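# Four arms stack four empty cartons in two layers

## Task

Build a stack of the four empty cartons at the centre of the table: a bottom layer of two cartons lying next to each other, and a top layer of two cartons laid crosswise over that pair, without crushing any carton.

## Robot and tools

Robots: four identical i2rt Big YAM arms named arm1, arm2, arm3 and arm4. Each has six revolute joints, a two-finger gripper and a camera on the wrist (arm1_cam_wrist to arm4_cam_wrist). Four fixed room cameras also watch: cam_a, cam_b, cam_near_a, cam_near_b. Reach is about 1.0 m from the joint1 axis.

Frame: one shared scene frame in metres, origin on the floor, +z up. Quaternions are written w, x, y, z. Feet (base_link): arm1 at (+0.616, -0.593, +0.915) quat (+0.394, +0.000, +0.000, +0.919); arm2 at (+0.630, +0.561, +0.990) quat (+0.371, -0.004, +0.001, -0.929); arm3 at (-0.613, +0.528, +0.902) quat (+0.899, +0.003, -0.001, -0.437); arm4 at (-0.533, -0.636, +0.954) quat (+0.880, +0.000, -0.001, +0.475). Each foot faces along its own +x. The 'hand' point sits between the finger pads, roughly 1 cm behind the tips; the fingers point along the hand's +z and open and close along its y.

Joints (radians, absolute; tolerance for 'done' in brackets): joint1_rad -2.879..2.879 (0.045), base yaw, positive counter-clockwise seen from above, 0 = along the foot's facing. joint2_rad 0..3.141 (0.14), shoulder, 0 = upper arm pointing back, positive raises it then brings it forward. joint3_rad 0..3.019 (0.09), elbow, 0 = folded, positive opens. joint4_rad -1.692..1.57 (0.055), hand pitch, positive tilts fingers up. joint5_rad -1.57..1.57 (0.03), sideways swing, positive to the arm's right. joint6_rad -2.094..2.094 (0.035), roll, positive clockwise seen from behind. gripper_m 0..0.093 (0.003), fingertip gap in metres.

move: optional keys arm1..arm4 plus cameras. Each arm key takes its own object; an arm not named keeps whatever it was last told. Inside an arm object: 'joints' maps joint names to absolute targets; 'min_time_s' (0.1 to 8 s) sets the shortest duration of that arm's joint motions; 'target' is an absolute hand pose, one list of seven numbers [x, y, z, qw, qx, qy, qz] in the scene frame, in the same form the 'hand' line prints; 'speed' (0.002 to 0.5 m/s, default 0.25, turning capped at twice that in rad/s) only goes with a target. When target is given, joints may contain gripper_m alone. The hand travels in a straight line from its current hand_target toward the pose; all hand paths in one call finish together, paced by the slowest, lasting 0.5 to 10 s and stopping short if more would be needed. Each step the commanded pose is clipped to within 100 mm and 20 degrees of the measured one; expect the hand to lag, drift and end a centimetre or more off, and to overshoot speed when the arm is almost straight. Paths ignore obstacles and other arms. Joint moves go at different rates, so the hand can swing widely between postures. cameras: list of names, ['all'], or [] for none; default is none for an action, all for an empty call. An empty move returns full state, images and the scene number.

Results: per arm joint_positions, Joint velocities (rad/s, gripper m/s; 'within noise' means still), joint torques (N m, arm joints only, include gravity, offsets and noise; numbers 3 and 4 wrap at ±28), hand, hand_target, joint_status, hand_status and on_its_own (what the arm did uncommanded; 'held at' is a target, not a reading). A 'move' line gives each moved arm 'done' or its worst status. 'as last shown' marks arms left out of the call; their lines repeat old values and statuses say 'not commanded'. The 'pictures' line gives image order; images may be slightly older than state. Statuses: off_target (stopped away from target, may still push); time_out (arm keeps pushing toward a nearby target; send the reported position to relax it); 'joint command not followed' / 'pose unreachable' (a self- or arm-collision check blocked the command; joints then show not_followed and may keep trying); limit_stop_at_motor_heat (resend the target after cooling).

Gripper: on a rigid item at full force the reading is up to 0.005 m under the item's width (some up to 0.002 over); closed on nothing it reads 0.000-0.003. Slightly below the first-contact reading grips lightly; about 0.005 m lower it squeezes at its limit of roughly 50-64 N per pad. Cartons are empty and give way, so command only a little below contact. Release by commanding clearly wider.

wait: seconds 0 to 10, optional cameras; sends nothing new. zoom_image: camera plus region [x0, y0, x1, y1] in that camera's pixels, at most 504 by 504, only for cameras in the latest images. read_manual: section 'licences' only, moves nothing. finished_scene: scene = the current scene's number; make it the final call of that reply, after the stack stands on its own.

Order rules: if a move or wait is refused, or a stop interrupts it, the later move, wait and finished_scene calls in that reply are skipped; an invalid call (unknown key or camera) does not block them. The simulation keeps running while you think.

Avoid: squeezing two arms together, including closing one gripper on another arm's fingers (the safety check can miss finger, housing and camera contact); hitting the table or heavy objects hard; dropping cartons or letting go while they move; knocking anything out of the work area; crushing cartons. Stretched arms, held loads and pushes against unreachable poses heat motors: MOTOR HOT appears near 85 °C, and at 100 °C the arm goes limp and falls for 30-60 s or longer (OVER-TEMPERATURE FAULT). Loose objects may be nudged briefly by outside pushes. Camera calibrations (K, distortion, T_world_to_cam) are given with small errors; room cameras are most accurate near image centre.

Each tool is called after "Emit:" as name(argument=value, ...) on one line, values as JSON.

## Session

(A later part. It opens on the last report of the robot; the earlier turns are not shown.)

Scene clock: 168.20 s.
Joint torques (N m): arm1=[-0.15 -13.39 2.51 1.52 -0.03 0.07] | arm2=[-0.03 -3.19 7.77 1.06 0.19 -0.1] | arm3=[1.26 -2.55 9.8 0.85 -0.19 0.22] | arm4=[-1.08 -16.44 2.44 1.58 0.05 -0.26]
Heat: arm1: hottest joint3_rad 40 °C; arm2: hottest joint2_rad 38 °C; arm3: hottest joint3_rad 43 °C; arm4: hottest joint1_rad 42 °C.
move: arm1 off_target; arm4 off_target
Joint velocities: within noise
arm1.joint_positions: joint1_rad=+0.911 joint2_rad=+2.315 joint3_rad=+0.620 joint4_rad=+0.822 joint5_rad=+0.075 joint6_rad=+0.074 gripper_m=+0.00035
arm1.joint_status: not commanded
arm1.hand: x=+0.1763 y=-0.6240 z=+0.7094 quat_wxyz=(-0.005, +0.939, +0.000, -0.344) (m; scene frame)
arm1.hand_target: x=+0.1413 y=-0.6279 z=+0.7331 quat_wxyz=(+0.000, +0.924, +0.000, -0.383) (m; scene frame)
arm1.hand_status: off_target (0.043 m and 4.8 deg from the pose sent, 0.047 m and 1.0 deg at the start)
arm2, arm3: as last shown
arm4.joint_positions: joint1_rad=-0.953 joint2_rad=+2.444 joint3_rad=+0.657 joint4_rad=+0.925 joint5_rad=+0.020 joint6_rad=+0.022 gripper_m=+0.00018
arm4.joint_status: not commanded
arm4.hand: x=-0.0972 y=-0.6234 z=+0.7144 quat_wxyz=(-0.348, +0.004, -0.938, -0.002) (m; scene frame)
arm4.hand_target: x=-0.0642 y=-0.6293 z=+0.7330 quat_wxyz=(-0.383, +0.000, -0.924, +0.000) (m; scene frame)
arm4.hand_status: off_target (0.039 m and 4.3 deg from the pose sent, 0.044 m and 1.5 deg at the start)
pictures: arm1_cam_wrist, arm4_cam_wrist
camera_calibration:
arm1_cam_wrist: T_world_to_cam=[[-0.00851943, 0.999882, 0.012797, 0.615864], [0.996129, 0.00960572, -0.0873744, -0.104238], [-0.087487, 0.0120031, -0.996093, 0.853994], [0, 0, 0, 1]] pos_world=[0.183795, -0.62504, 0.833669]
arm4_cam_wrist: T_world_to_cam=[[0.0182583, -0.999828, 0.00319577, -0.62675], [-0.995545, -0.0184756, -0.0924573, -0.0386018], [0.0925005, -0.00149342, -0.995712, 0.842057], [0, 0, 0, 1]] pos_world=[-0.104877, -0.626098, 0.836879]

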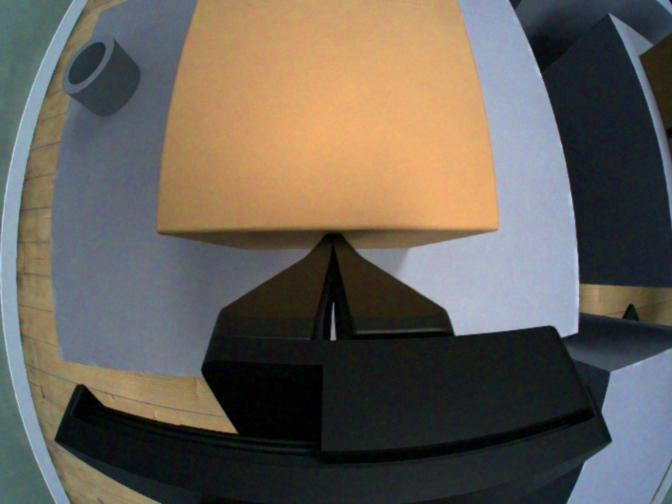

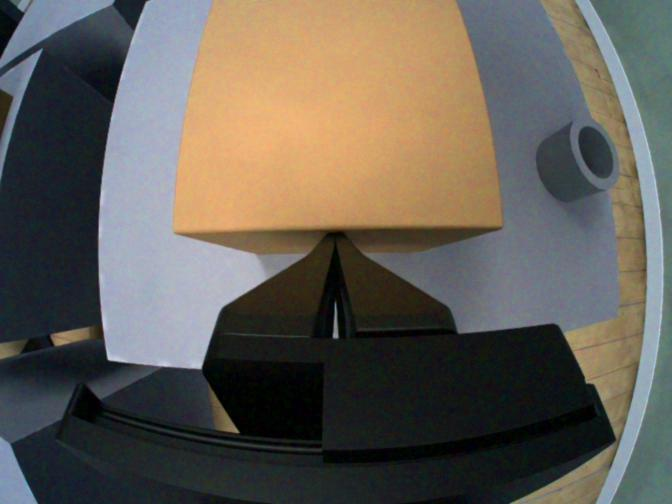

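Emit:
move(arm1={"target":[0.127,-0.628,0.760,0,0.9239,0,-0.3827],"speed":0.06}, arm4={"target":[-0.050,-0.629,0.760,0.3827,0,0.9239,0],"speed":0.06}, cameras=["cam_near_a"])

Emit:
move(arm1={"target":[0.115,-0.60,0.92,0,0.9239,0,-0.3827],"speed":0.1}, arm4={"target":[-0.062,-0.60,0.92,0.3827,0,0.9239,0],"speed":0.1}, cameras=["arm1_cam_wrist","arm4_cam_wrist","cam_near_a","cam_near_b"])

Scene clock: 170.87 s.
Joint torques (N m): arm1=[-0.5 -14.8 3 2.28 0.01 0.05] | arm2=[0.56 -3.49 7.61 1.1 0.21 -0.15] | arm3=[1.32 -2.55 9.8 0.84 -0.18 0.22] | arm4=[-1.14 -18.08 2.96 2.3 0.07 -0.26]
Heat: arm1: hottest joint3_rad 39 °C; arm2: hottest joint2_rad 38 °C; arm3: hottest joint3_rad 43 °C; arm4: hottest joint1_rad 42 °C.
move: arm1 off_target; arm4 off_target
Joint velocities: within noise
arm1.joint_positions: joint1_rad=+0.911 joint2_rad=+2.238 joint3_rad=+0.620 joint4_rad=+0.703 joint5_rad=+0.071 joint6_rad=+0.074 gripper_m=+0.00035
arm1.joint_status: not commanded
arm1.hand: x=+0.1739 y=-0.6248 z=+0.7234 quat_wxyz=(-0.005, +0.946, +0.001, -0.324) (m; scene frame)
arm1.hand_target: x=+0.1294 y=-0.6277 z=+0.7609 quat_wxyz=(+0.000, +0.924, +0.000, -0.383) (m; scene frame)
arm1.hand_status: off_target (0.060 m and 7.2 deg from the pose sent, 0.071 m and 4.8 deg at the start)
arm2, arm3: as last shown
arm4.joint_positions: joint1_rad=-0.953 joint2_rad=+2.367 joint3_rad=+0.647 joint4_rad=+0.817 joint5_rad=+0.020 joint6_rad=+0.022 gripper_m=+0.00018
arm4.joint_status: not commanded
arm4.hand: x=-0.0957 y=-0.6235 z=+0.7286 quat_wxyz=(-0.328, +0.004, -0.945, -0.001) (m; scene frame)
arm4.hand_target: x=-0.0521 y=-0.6294 z=+0.7612 quat_wxyz=(-0.383, +0.000, -0.924, +0.001) (m; scene frame)
arm4.hand_status: off_target (0.056 m and 6.7 deg from the pose sent, 0.066 m and 4.3 deg at the start)
pictures: cam_near_a

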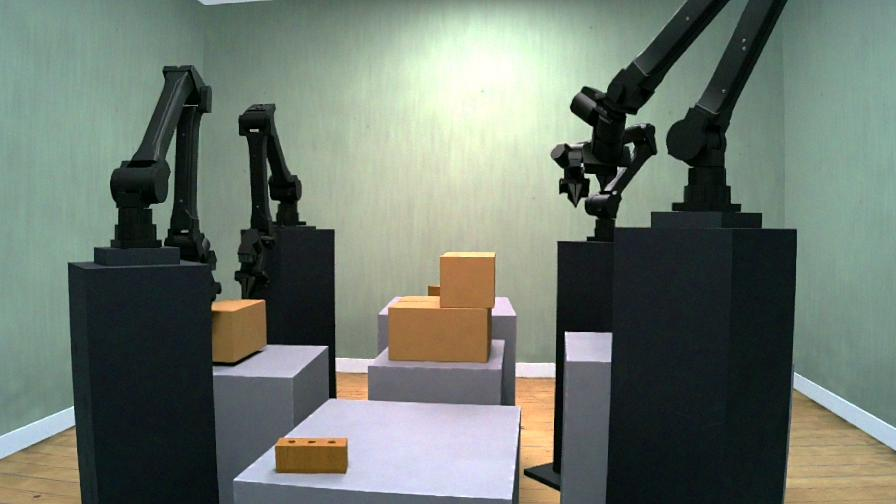

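Scene clock: 173.17 s.
Joint torques (N m): arm1=[-1.38 -12.1 8.81 2.59 -0.12 0.03] | arm2=[-0.09 -3.6 7.5 0.92 0.17 -0.08] | arm3=[1.38 -2.49 9.78 0.83 -0.18 0.21] | arm4=[1.08 -13.92 8.16 2.39 0.21 -0.09]
Heat: arm1: hottest joint3_rad 39 °C; arm2: hottest joint2_rad 38 °C; arm3: hottest joint3_rad 43 °C; arm4: hottest joint1_rad 42 °C.
move: arm1 off_target; arm4 off_target
Joint velocities: within noise
arm1.joint_positions: joint1_rad=+0.844 joint2_rad=+1.684 joint3_rad=+0.565 joint4_rad=+0.174 joint5_rad=+0.021 joint6_rad=+0.020 gripper_m=+0.00035
arm1.joint_status: not commanded
arm1.hand: x=+0.1716 y=-0.6037 z=+0.8695 quat_wxyz=(-0.002, +0.951, +0.003, -0.308) (m; scene frame)
arm1.hand_target: x=+0.1201 y=-0.5996 z=+0.9227 quat_wxyz=(-0.001, +0.924, +0.000, -0.383) (m; scene frame)
arm1.hand_status: off_target (0.076 m and 9.1 deg from the pose sent, 0.207 m and 7.2 deg at the start)
arm2, arm3: as last shown
arm4.joint_positions: joint1_rad=-0.901 joint2_rad=+1.760 joint3_rad=+0.508 joint4_rad=+0.350 joint5_rad=+0.073 joint6_rad=+0.066 gripper_m=+0.00018
arm4.joint_status: not commanded
arm4.hand: x=-0.0997 y=-0.6104 z=+0.8870 quat_wxyz=(-0.331, -0.001, -0.944, +0.008) (m; scene frame)
arm4.hand_target: x=-0.0642 y=-0.6001 z=+0.9211 quat_wxyz=(-0.383, +0.000, -0.924, -0.001) (m; scene frame)
arm4.hand_status: off_target (0.051 m and 6.5 deg from the pose sent, 0.196 m and 6.7 deg at the start)
pictures: arm1_cam_wrist, arm4_cam_wrist, cam_near_a, cam_near_b
camera_calibration:
arm1_cam_wrist: T_world_to_cam=[[-0.0177741, 0.99981, 0.0080523, 0.599226], [0.999768, 0.0178705, -0.0120646, -0.146844], [-0.0122062, 0.00783599, -0.999895, 1.0007], [0, 0, 0, 1]] pos_world=[0.169675, -0.604329, 0.994]
arm4_cam_wrist: T_world_to_cam=[[0.00314062, -0.999822, 0.0185775, -0.629457], [-0.998442, -0.00417004, -0.0556355, -0.0492191], [0.0557031, -0.0183739, -0.998278, 1.00251], [0, 0, 0, 1]] pos_world=[-0.103008, -0.61113, 1.00974]

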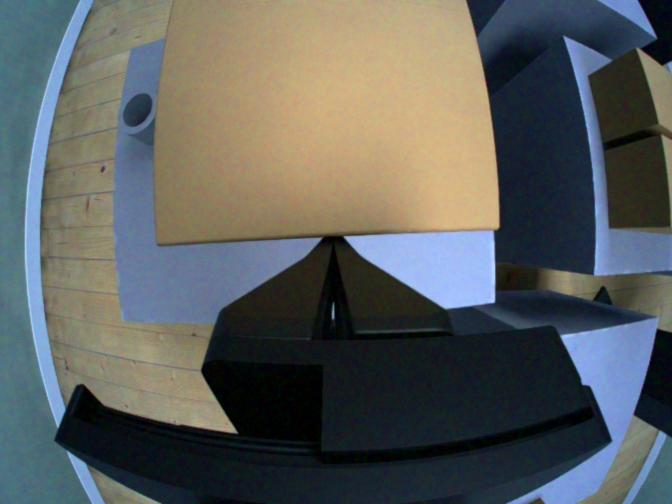

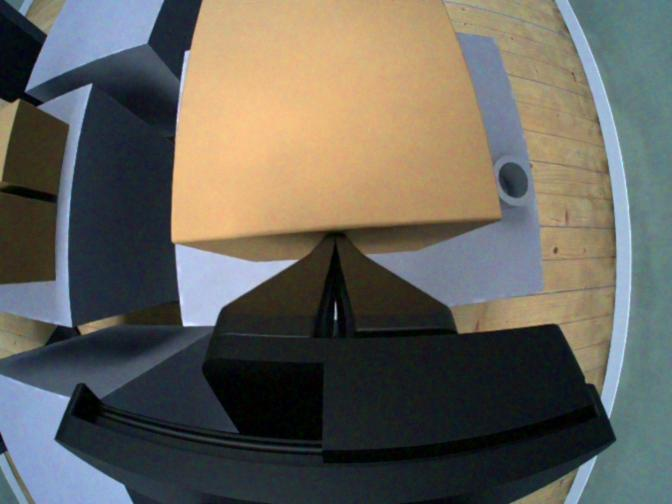

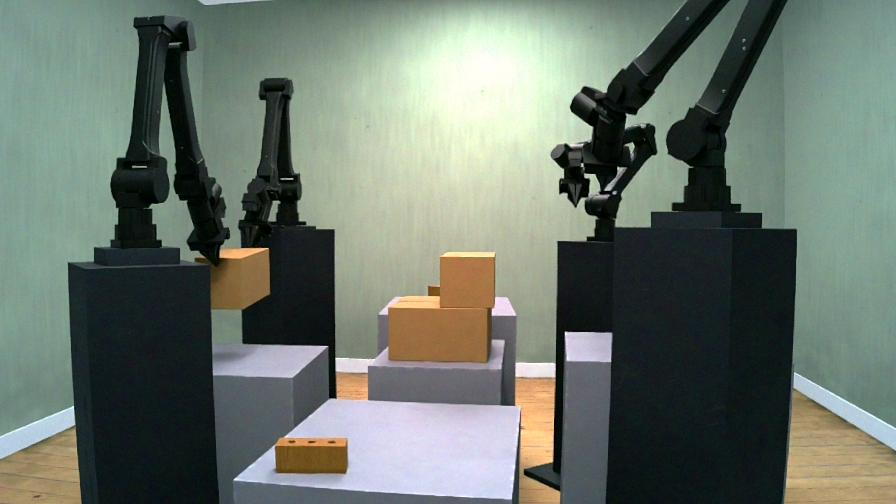

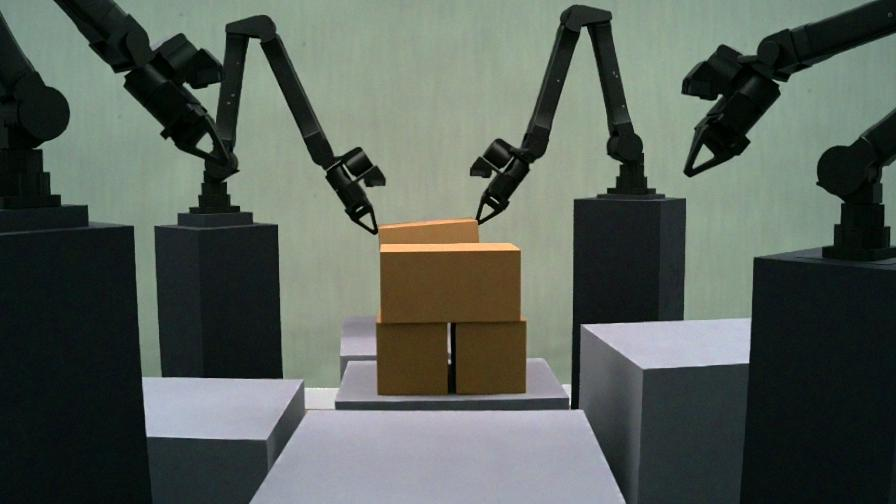

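Emit:
move(arm1={"target":[0.105,-0.44,0.935,0,0.9239,0,-0.3827],"speed":0.1}, arm4={"target":[-0.072,-0.44,0.915,0.3827,0,0.9239,0],"speed":0.1}, cameras=["cam_near_b"])

Emit:
move(arm1={"target":[0.097,-0.30,0.945,0,0.9239,0,-0.3827],"speed":0.1}, arm4={"target":[-0.080,-0.30,0.930,0.3827,0,0.9239,0],"speed":0.1}, cameras=["arm1_cam_wrist","arm4_cam_wrist","cam_near_a","cam_near_b"])

Scene clock: 176.30 s.
Joint torques (N m): arm1=[-0.26 -8.94 11.19 1.92 -0.49 0.03] | arm2=[-0.21 -3.43 7.57 0.98 0.23 -0.09] | arm3=[1.32 -2.55 9.8 0.83 -0.19 0.21] | arm4=[-0.03 -11.22 12.52 1.78 0.73 -0.1]
Heat: arm1: hottest joint3_rad 40 °C; arm2: hottest joint2_rad 38 °C; arm3: hottest joint3_rad 43 °C; arm4: hottest joint1_rad 42 °C.
move: arm1 off_target; arm4 off_target
Joint velocities: within noise
arm1.joint_positions: joint1_rad=+0.437 joint2_rad=+1.661 joint3_rad=+0.667 joint4_rad=+0.064 joint5_rad=-0.249 joint6_rad=-0.265 gripper_m=+0.00035
arm1.joint_status: not commanded
arm1.hand: x=+0.1561 y=-0.4583 z=+0.9018 quat_wxyz=(+0.014, +0.942, -0.012, -0.334) (m; scene frame)
arm1.hand_target: x=+0.1102 y=-0.4416 z=+0.9387 quat_wxyz=(+0.000, +0.924, +0.000, -0.383) (m; scene frame)
arm1.hand_status: off_target (0.064 m and 6.4 deg from the pose sent, 0.188 m and 9.1 deg at the start)
arm2.joint_positions: joint1_rad=+0.082 joint2_rad=+1.052 joint3_rad=+0.334 joint4_rad=-0.268 joint5_rad=+0.550 joint6_rad=+0.672 gripper_m=+0.00037
arm2.joint_status: not commanded
arm2.hand: x=+0.3596 y=+0.3961 z=+1.0491 quat_wxyz=(-0.002, -0.923, +0.001, +0.384) (m; scene frame)
arm2.hand_target: x=+0.3601 y=+0.4000 z=+1.0498 quat_wxyz=(+0.000, -0.924, +0.000, +0.383) (m; scene frame)
arm2.hand_status: not commanded
arm3.joint_positions: joint1_rad=+0.125 joint2_rad=+0.679 joint3_rad=+0.425 joint4_rad=-0.709 joint5_rad=-0.512 joint6_rad=-0.609 gripper_m=+0.00059
arm3.joint_status: not commanded
arm3.hand: x=-0.3633 y=+0.3989 z=+1.0419 quat_wxyz=(-0.379, -0.004, -0.926, -0.002) (m; scene frame)
arm3.hand_target: x=-0.3601 y=+0.4000 z=+1.0499 quat_wxyz=(-0.383, +0.000, -0.924, +0.000) (m; scene frame)
arm3.hand_status: not commanded
arm4.joint_positions: joint1_rad=-0.460 joint2_rad=+1.780 joint3_rad=+0.583 joint4_rad=+0.233 joint5_rad=+0.354 joint6_rad=+0.384 gripper_m=+0.00018
arm4.joint_status: not commanded
arm4.hand: x=-0.1207 y=-0.4653 z=+0.8907 quat_wxyz=(-0.339, +0.016, -0.941, +0.020) (m; scene frame)
arm4.hand_target: x=-0.0763 y=-0.4417 z=+0.9189 quat_wxyz=(-0.383, +0.000, -0.924, +0.000) (m; scene frame)
arm4.hand_status: off_target (0.060 m and 6.1 deg from the pose sent, 0.175 m and 6.5 deg at the start)
pictures: cam_near_b

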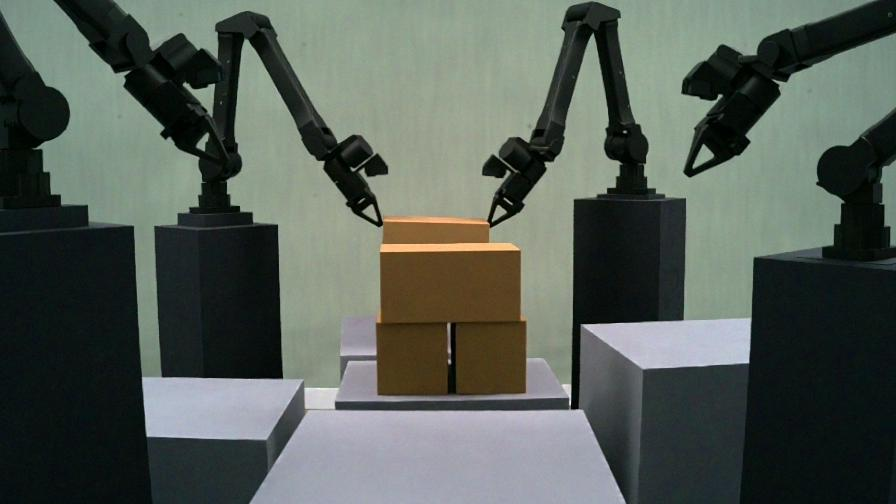

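Scene clock: 178.43 s.
Joint torques (N m): arm1=[1.14 -11.28 12.45 1.88 -0.9 0.03] | arm2=[-0.03 -3.78 7.53 1.13 0.25 -0.13] | arm3=[1.32 -2.49 9.77 0.87 -0.19 0.21] | arm4=[-1.26 -13.45 14.19 1.65 1.21 -0.08]
Heat: arm1: hottest joint3_rad 41 °C; arm2: hottest joint2_rad 38 °C; arm3: hottest joint3_rad 43 °C; arm4: hottest joint1_rad 42 °C.
move: arm1 off_target; arm4 off_target
Joint velocities: within noise
arm1.joint_positions: joint1_rad=+0.159 joint2_rad=+1.787 joint3_rad=+0.895 joint4_rad=-0.130 joint5_rad=-0.413 joint6_rad=-0.476 gripper_m=+0.00035
arm1.joint_status: not commanded
arm1.hand: x=+0.1513 y=-0.3258 z=+0.9044 quat_wxyz=(+0.025, +0.943, -0.027, -0.330) (m; scene frame)
arm1.hand_target: x=+0.1031 y=-0.3040 z=+0.9490 quat_wxyz=(+0.000, +0.924, +0.000, -0.383) (m; scene frame)
arm1.hand_status: off_target (0.073 m and 7.7 deg from the pose sent, 0.174 m and 6.4 deg at the start)
arm2, arm3: as last shown
arm4.joint_positions: joint1_rad=-0.173 joint2_rad=+1.862 joint3_rad=+0.835 joint4_rad=-0.039 joint5_rad=+0.509 joint6_rad=+0.619 gripper_m=+0.00018
arm4.joint_status: not commanded
arm4.hand: x=-0.1265 y=-0.3283 z=+0.9036 quat_wxyz=(-0.343, +0.030, -0.939, +0.024) (m; scene frame)
arm4.hand_target: x=-0.0839 y=-0.3035 z=+0.9338 quat_wxyz=(-0.383, +0.000, -0.924, +0.000) (m; scene frame)
arm4.hand_status: off_target (0.061 m and 6.6 deg from the pose sent, 0.175 m and 6.1 deg at the start)
pictures: arm1_cam_wrist, arm4_cam_wrist, cam_near_a, cam_near_b
camera_calibration:
arm1_cam_wrist: T_world_to_cam=[[0.0226209, 0.99783, -0.0618389, 0.377181], [0.997975, -0.0262154, -0.0579478, -0.103733], [-0.0594432, -0.0604028, -0.996403, 1.01496], [0, 0, 0, 1]] pos_world=[0.155323, -0.317775, 1.02863]
arm4_cam_wrist: T_world_to_cam=[[0.0499096, -0.996297, 0.0700093, -0.38698], [-0.995221, -0.0555013, -0.0803422, -0.0678822], [0.0839303, -0.0656649, -0.994306, 1.01016], [0, 0, 0, 1]] pos_world=[-0.133027, -0.322983, 1.02604]

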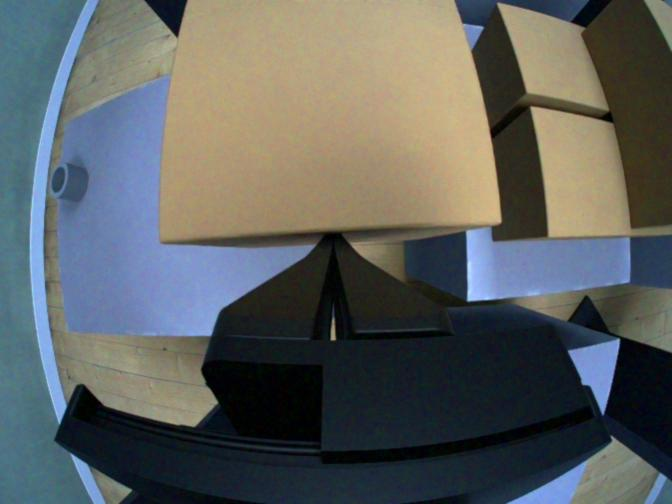

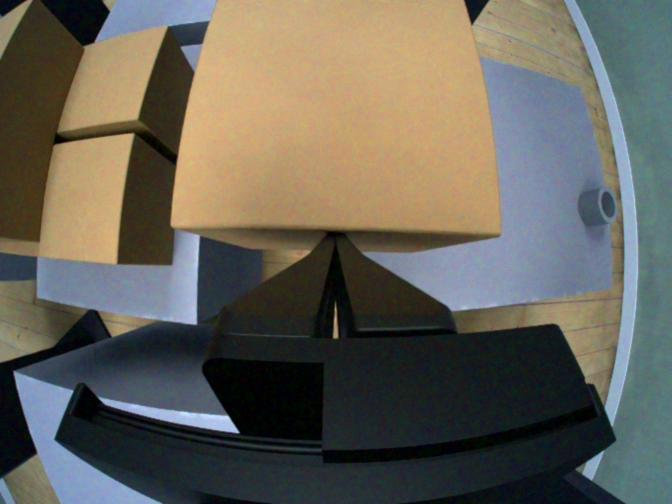

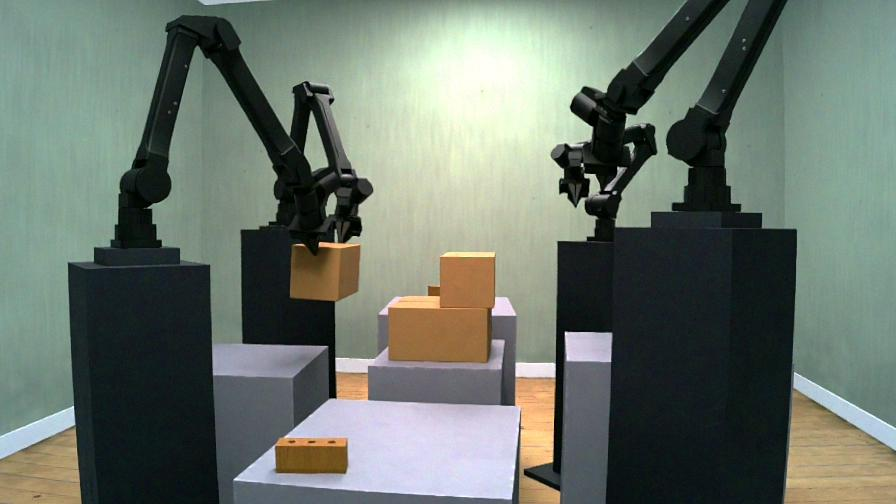

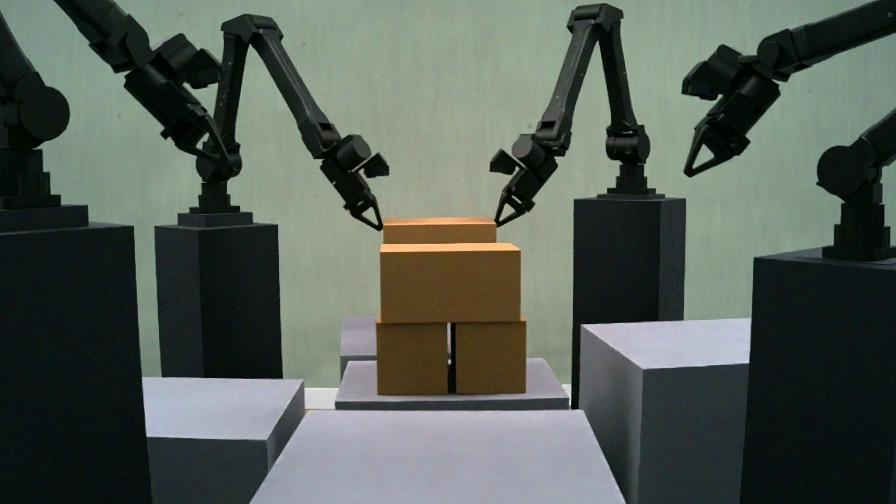

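Emit:
move(arm1={"target":[0.088,-0.19,0.945,0,0.9239,0,-0.3827],"speed":0.1}, arm4={"target":[-0.088,-0.19,0.933,0.3827,0,0.9239,0],"speed":0.1}, cameras=["cam_near_a"])

Emit:
move(arm1={"target":[0.080,-0.09,0.945,0,0.9239,0,-0.3827],"speed":0.1}, arm4={"target":[-0.095,-0.09,0.933,0.3827,0,0.9239,0],"speed":0.1}, cameras=["arm1_cam_wrist","arm4_cam_wrist","cam_near_a","cam_near_b"])

Emit:
zoom_image(camera="cam_near_a", region=[370, 220, 530, 380])

Scene clock: 182.07 s.
Joint torques (N m): arm1=[2.26 -14.1 13.24 1.95 -1.17 0.03] | arm2=[0.32 -3.55 7.76 0.94 0.23 -0.11] | arm3=[1.32 -2.55 9.8 0.83 -0.18 0.21] | arm4=[-2.9 -15.85 14.61 1.47 1.47 -0.12]
Heat: arm1: hottest joint3_rad 42 °C; arm2: hottest joint2_rad 37 °C; arm3: hottest joint3_rad 43 °C; arm4: hottest joint1_rad 42 °C.
move: arm1 off_target; arm4 off_target
Joint velocities: within noise
arm1.joint_positions: joint1_rad=+0.000 joint2_rad=+1.947 joint3_rad=+1.155 joint4_rad=-0.299 joint5_rad=-0.495 joint6_rad=-0.606 gripper_m=+0.00035
arm1.joint_status: not commanded
arm1.hand: x=+0.1444 y=-0.2168 z=+0.8990 quat_wxyz=(+0.031, +0.943, -0.038, -0.330) (m; scene frame)
arm1.hand_target: x=+0.0940 y=-0.1958 z=+0.9493 quat_wxyz=(+0.000, +0.924, +0.000, -0.383) (m; scene frame)
arm1.hand_status: off_target (0.078 m and 8.5 deg from the pose sent, 0.155 m and 7.7 deg at the start)
arm2, arm3: as last shown
arm4.joint_positions: joint1_rad=-0.004 joint2_rad=+1.992 joint3_rad=+1.115 joint4_rad=-0.249 joint5_rad=+0.584 joint6_rad=+0.769 gripper_m=+0.00018
arm4.joint_status: not commanded
arm4.hand: x=-0.1337 y=-0.2080 z=+0.9116 quat_wxyz=(-0.352, +0.038, -0.935, +0.016) (m; scene frame)
arm4.hand_target: x=-0.0909 y=-0.1939 z=+0.9353 quat_wxyz=(-0.383, +0.000, -0.924, +0.000) (m; scene frame)
arm4.hand_status: off_target (0.054 m and 6.1 deg from the pose sent, 0.147 m and 6.6 deg at the start)
pictures: cam_near_a

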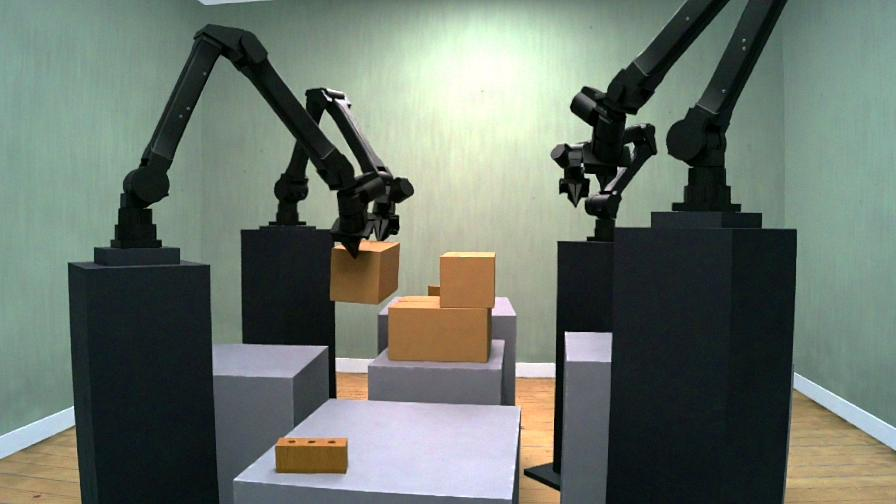

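Scene clock: 183.90 s.
Joint torques (N m): arm1=[2.96 -16.73 13.72 1.74 -1.28 0.03] | arm2=[0.56 -3.49 7.64 1.06 0.25 -0.15] | arm3=[1.38 -2.55 9.78 0.85 -0.19 0.21] | arm4=[-3.66 -18.67 14.69 1.05 1.54 -0.09]
Heat: arm1: hottest joint3_rad 43 °C; arm2: hottest joint2_rad 37 °C; arm3: hottest joint3_rad 44 °C; arm4: hottest joint1_rad 42 °C.
move: arm1 off_target; arm4 off_target
Joint velocities: within noise
arm1.joint_positions: joint1_rad=-0.107 joint2_rad=+2.121 joint3_rad=+1.459 joint4_rad=-0.478 joint5_rad=-0.550 joint6_rad=-0.704 gripper_m=+0.00034
arm1.joint_status: not commanded
arm1.hand: x=+0.1355 y=-0.1143 z=+0.8957 quat_wxyz=(+0.034, +0.941, -0.043, -0.334) (m; scene frame)
arm1.hand_target: x=+0.0856 y=-0.0968 z=+0.9488 quat_wxyz=(+0.000, +0.924, +0.000, -0.383) (m; scene frame)
arm1.hand_status: off_target (0.078 m and 8.6 deg from the pose sent, 0.149 m and 8.5 deg at the start)
arm2, arm3: as last shown
arm4.joint_positions: joint1_rad=+0.110 joint2_rad=+2.142 joint3_rad=+1.434 joint4_rad=-0.453 joint5_rad=+0.631 joint6_rad=+0.880 gripper_m=+0.00018
arm4.joint_status: not commanded
arm4.hand: x=-0.1418 y=-0.0955 z=+0.9220 quat_wxyz=(-0.361, +0.040, -0.932, +0.005) (m; scene frame)
arm4.hand_target: x=-0.0974 y=-0.0938 z=+0.9344 quat_wxyz=(-0.383, +0.000, -0.924, +0.000) (m; scene frame)
arm4.hand_status: off_target (0.048 m and 5.3 deg from the pose sent, 0.126 m and 6.1 deg at the start)
pictures: arm1_cam_wrist, arm4_cam_wrist, cam_near_a, cam_near_b
camera_calibration:
arm1_cam_wrist: T_world_to_cam=[[0.0454214, 0.995015, -0.0887865, 0.186654], [0.996515, -0.0513547, -0.065726, -0.078601], [-0.0699579, -0.0854917, -0.99388, 1.01432], [0, 0, 0, 1]] pos_world=[0.140809, -0.103044, 1.01952]
arm4_cam_wrist: T_world_to_cam=[[0.0805938, -0.995879, 0.0415873, -0.125037], [-0.989311, -0.0850097, -0.118475, -0.0355214], [0.121522, -0.0315944, -0.992086, 1.05159], [0, 0, 0, 1]] pos_world=[-0.152856, -0.0943168, 1.04426]

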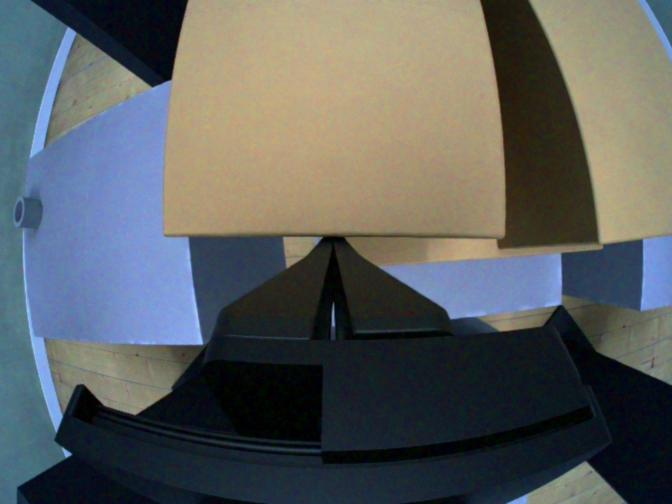

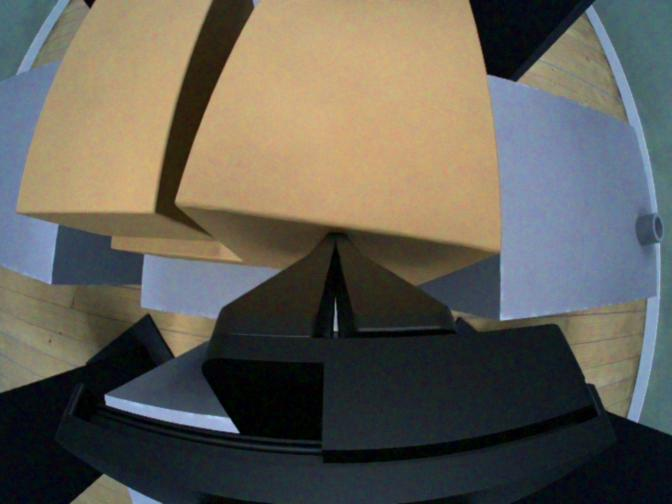

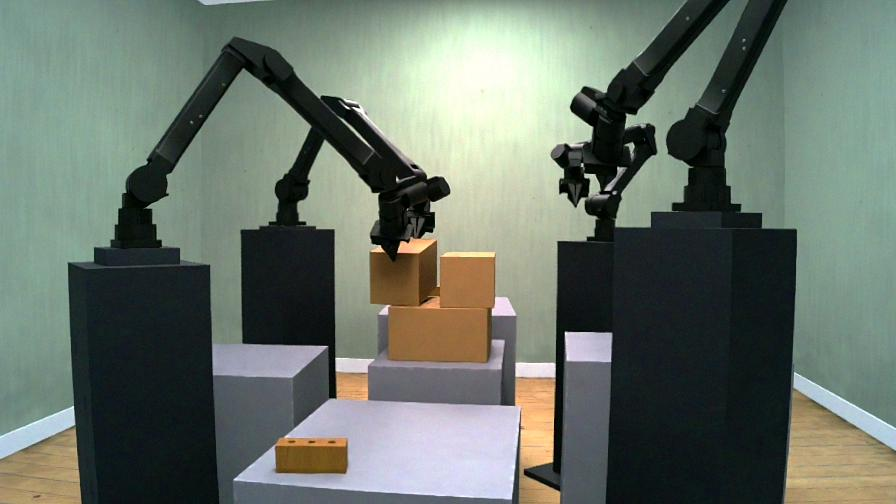

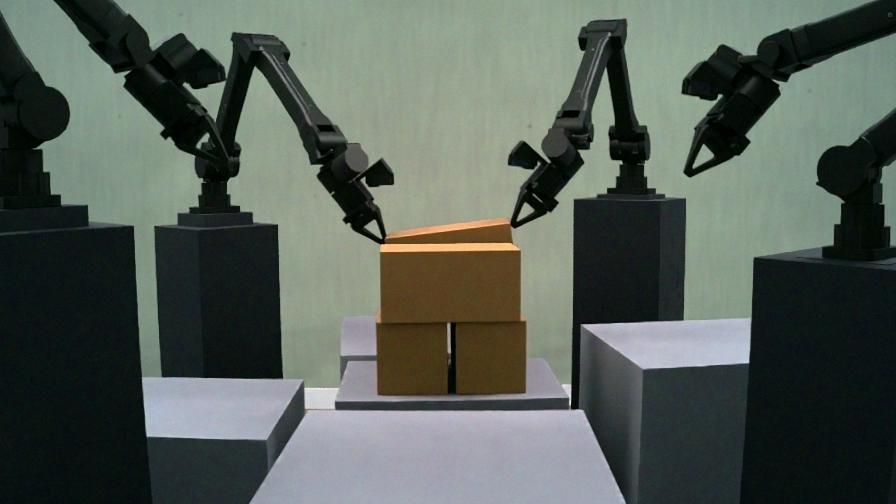

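Scaled by 3.150 from the camera's 896x504 image, which has a finer 1280x720 frame.

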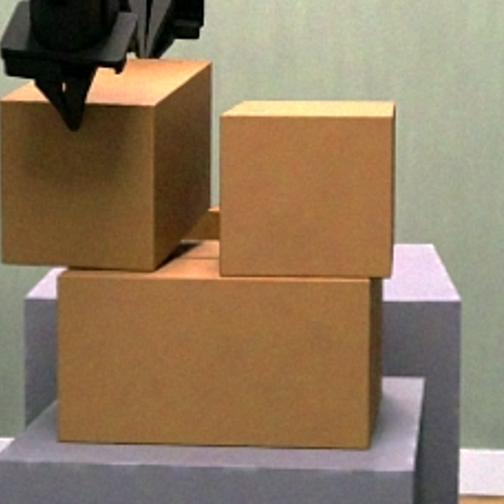

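Emit:
move(arm1={"target":[0.080,-0.06,0.968,0,0.9239,0,-0.3827],"speed":0.06}, arm4={"target":[-0.095,-0.085,0.922,0.3827,0,0.9239,0],"speed":0.06}, cameras=["arm1_cam_wrist","arm4_cam_wrist","cam_near_a","cam_near_b"])

Emit:
zoom_image(camera="cam_near_a", region=[370, 220, 530, 380])

Scene clock: 187.70 s.
Joint torques (N m): arm1=[4.01 -15.5 11.84 1.11 -1.2 0.03] | arm2=[0.5 -3.02 7.6 1.2 0.19 -0.1] | arm3=[1.38 -2.61 9.78 0.83 -0.19 0.21] | arm4=[-3.37 -20.95 15.09 1.51 1.48 -0.08]
Heat: arm1: hottest joint3_rad 44 °C; arm2: hottest joint2_rad 37 °C; arm3: hottest joint3_rad 44 °C; arm4: hottest joint1_rad 42 °C.
move: arm1 off_target; arm4 off_target
Joint velocities: within noise
arm1.joint_positions: joint1_rad=-0.148 joint2_rad=+2.132 joint3_rad=+1.633 joint4_rad=-0.568 joint5_rad=-0.566 joint6_rad=-0.732 gripper_m=+0.00034
arm1.joint_status: not commanded
arm1.hand: x=+0.1242 y=-0.0548 z=+0.9535 quat_wxyz=(+0.001, +0.932, -0.036, -0.361) (m; scene frame)
arm1.hand_target: x=+0.0826 y=-0.0632 z=+0.9688 quat_wxyz=(+0.000, +0.924, +0.000, -0.383) (m; scene frame)
arm1.hand_status: off_target (0.047 m and 4.9 deg from the pose sent, 0.106 m and 8.6 deg at the start)
arm2, arm3: as last shown
arm4.joint_positions: joint1_rad=+0.110 joint2_rad=+2.197 joint3_rad=+1.434 joint4_rad=-0.458 joint5_rad=+0.636 joint6_rad=+0.884 gripper_m=+0.00018
arm4.joint_status: not commanded
arm4.hand: x=-0.1461 y=-0.1056 z=+0.8875 quat_wxyz=(-0.349, +0.047, -0.936, +0.029) (m; scene frame)
arm4.hand_target: x=-0.0980 y=-0.0905 z=+0.9247 quat_wxyz=(-0.383, +0.000, -0.924, +0.001) (m; scene frame)
arm4.hand_status: off_target (0.065 m and 7.5 deg from the pose sent, 0.048 m and 5.3 deg at the start)
pictures: arm1_cam_wrist, arm4_cam_wrist, cam_near_a, cam_near_b
camera_calibration:
arm1_cam_wrist: T_world_to_cam=[[0.0544042, 0.998256, -0.0229336, 0.0692787], [0.990598, -0.0568456, -0.124433, -0.00406777], [-0.12552, -0.0159482, -0.991963, 1.08495], [0, 0, 0, 1]] pos_world=[0.136443, -0.0520861, 1.07731]
arm4_cam_wrist: T_world_to_cam=[[0.0768872, -0.992822, 0.0916174, -0.17789], [-0.992161, -0.0852663, -0.0913558, -0.0692166], [0.0985118, -0.0838751, -0.991595, 1.00829], [0, 0, 0, 1]] pos_world=[-0.154325, -0.0979443, 1.00979]

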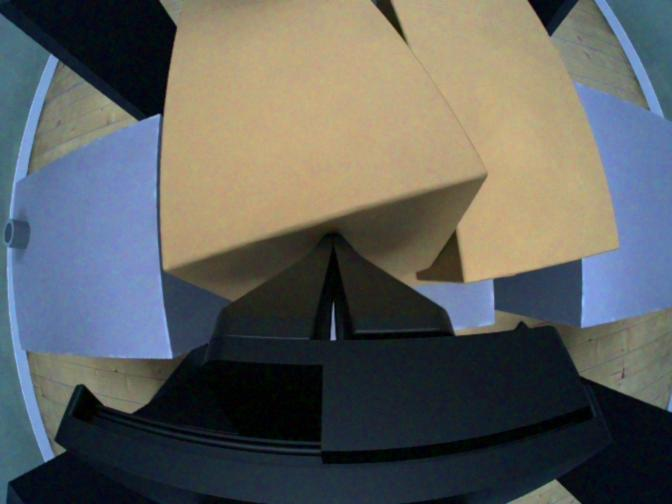

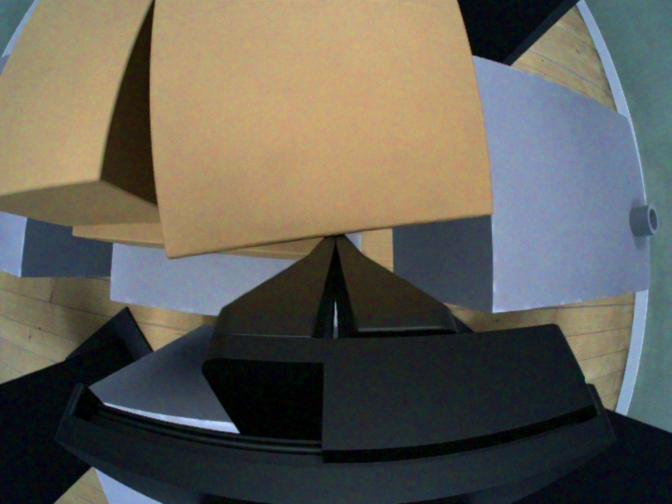

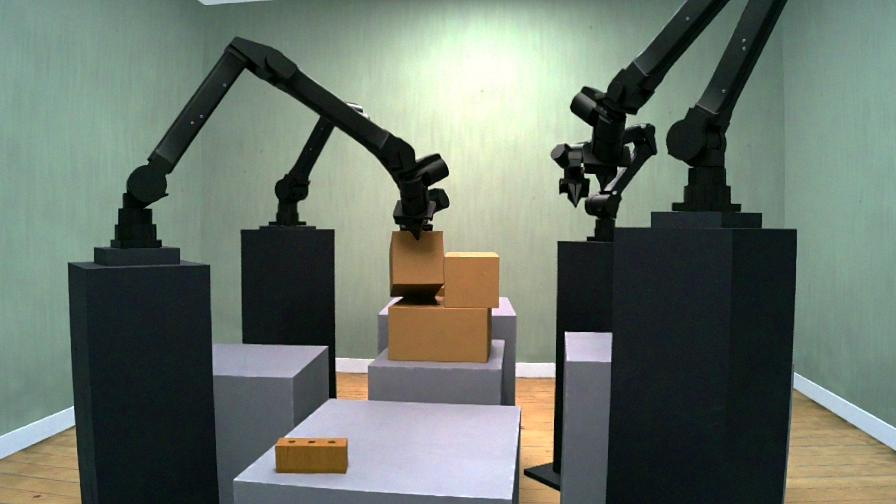

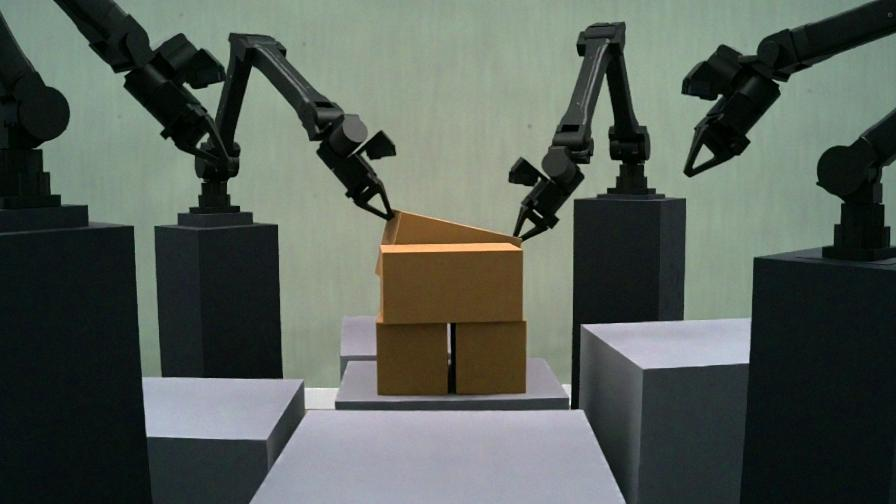

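Scaled by 3.150 from the camera's 896x504 image, which has a finer 1280x720 frame.

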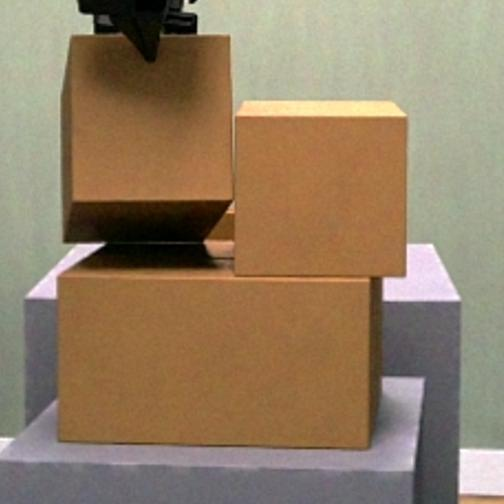

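Emit:
move(arm1={"target":[0.080,-0.062,0.950,0,0.9239,0,-0.3827],"speed":0.04}, arm4={"target":[-0.095,-0.060,0.932,0.3827,0,0.9239,0],"speed":0.04}, cameras=["arm1_cam_wrist","arm4_cam_wrist","cam_near_a","cam_near_b"])

Emit:
zoom_image(camera="cam_near_a", region=[370, 220, 530, 380])

Scene clock: 190.50 s.
Joint torques (N m): arm1=[4.54 -16.38 10.29 2.36 -1.15 0.04] | arm2=[-0.26 -3.37 7.66 1.24 0.24 -0.09] | arm3=[1.49 -2.55 9.8 0.81 -0.19 0.21] | arm4=[-3.02 -20.72 16.95 1.42 1.61 -0.07]
Heat: arm1: hottest joint3_rad 44 °C; arm2: hottest joint2_rad 37 °C; arm3: hottest joint3_rad 44 °C; arm4: hottest joint1_rad 42 °C.
move: arm1 off_target; arm4 off_target
Joint velocities: within noise
arm1.joint_positions: joint1_rad=-0.153 joint2_rad=+2.159 joint3_rad=+1.633 joint4_rad=-0.566 joint5_rad=-0.568 joint6_rad=-0.732 gripper_m=+0.00034
arm1.joint_status: not commanded
arm1.hand: x=+0.1279 y=-0.0548 z=+0.9344 quat_wxyz=(+0.010, +0.934, -0.042, -0.355) (m; scene frame)
arm1.hand_target: x=+0.0828 y=-0.0655 z=+0.9511 quat_wxyz=(+0.001, +0.924, +0.000, -0.383) (m; scene frame)
arm1.hand_status: off_target (0.051 m and 6.0 deg from the pose sent, 0.045 m and 4.9 deg at the start)
arm2, arm3: as last shown
arm4.joint_positions: joint1_rad=+0.128 joint2_rad=+2.213 joint3_rad=+1.504 joint4_rad=-0.531 joint5_rad=+0.641 joint6_rad=+0.906 gripper_m=+0.00018
arm4.joint_status: not commanded
arm4.hand: x=-0.1489 y=-0.0864 z=+0.8973 quat_wxyz=(-0.347, +0.047, -0.936, +0.032) (m; scene frame)
arm4.hand_target: x=-0.0985 y=-0.0668 z=+0.9357 quat_wxyz=(-0.383, +0.000, -0.924, +0.000) (m; scene frame)
arm4.hand_status: off_target (0.069 m and 7.8 deg from the pose sent, 0.082 m and 7.5 deg at the start)
pictures: arm1_cam_wrist, arm4_cam_wrist, cam_near_a, cam_near_b
camera_calibration:
arm1_cam_wrist: T_world_to_cam=[[0.0584753, 0.997307, -0.0442703, 0.0880371], [0.991959, -0.0630332, -0.109743, -0.0243261], [-0.112238, -0.0374971, -0.992974, 1.06449], [0, 0, 0, 1]] pos_world=[0.138458, -0.0494182, 1.05824]
arm4_cam_wrist: T_world_to_cam=[[0.077026, -0.992377, 0.0962075, -0.163581], [-0.992511, -0.085495, -0.0872496, -0.0732828], [0.0948097, -0.0887665, -0.99153, 1.01889], [0, 0, 0, 1]] pos_world=[-0.156735, -0.078156, 1.01961]

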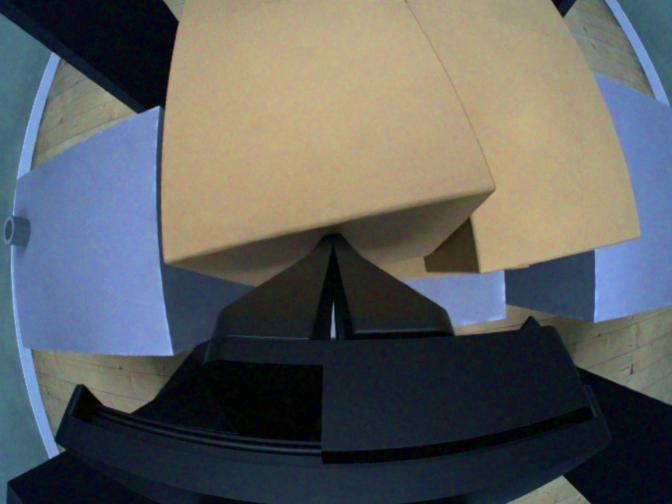

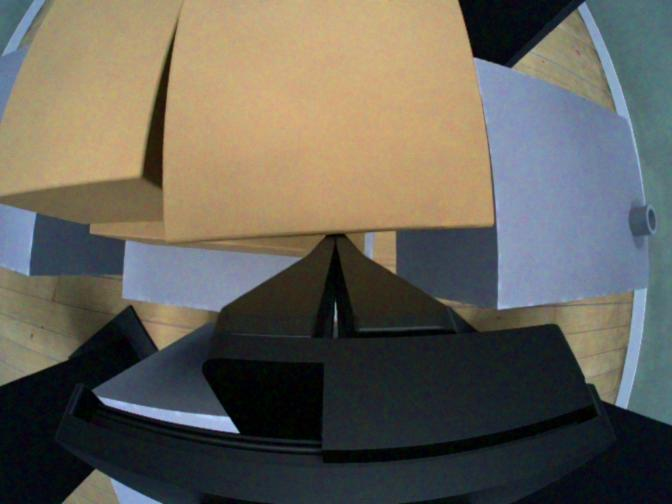

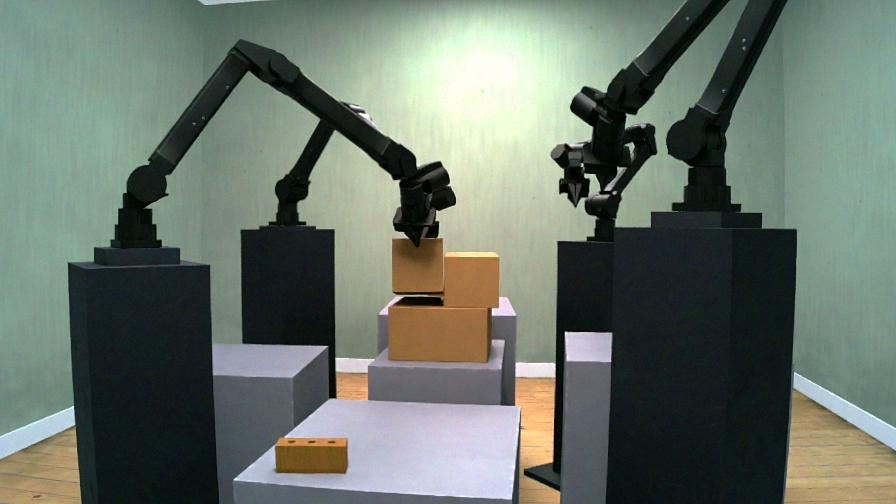

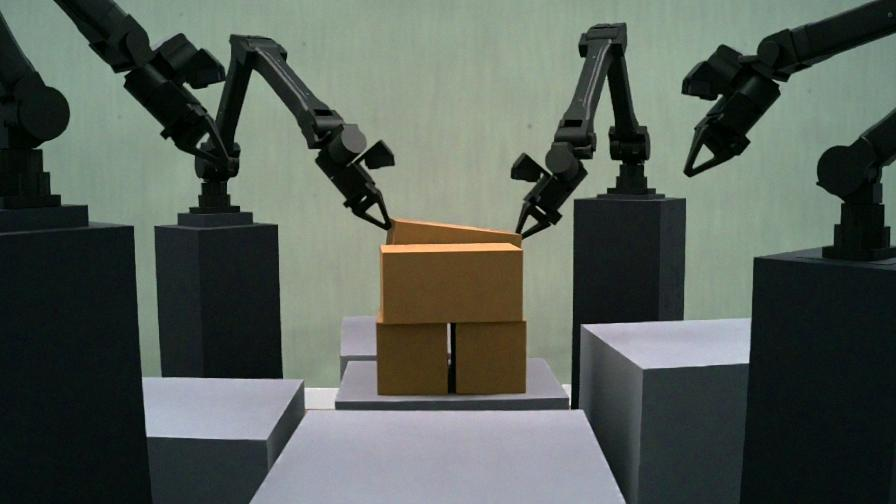

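Scaled by 3.150 from the camera's 896x504 image, which has a finer 1280x720 frame.

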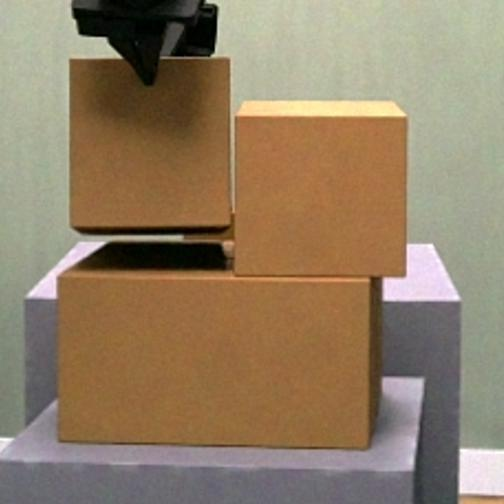

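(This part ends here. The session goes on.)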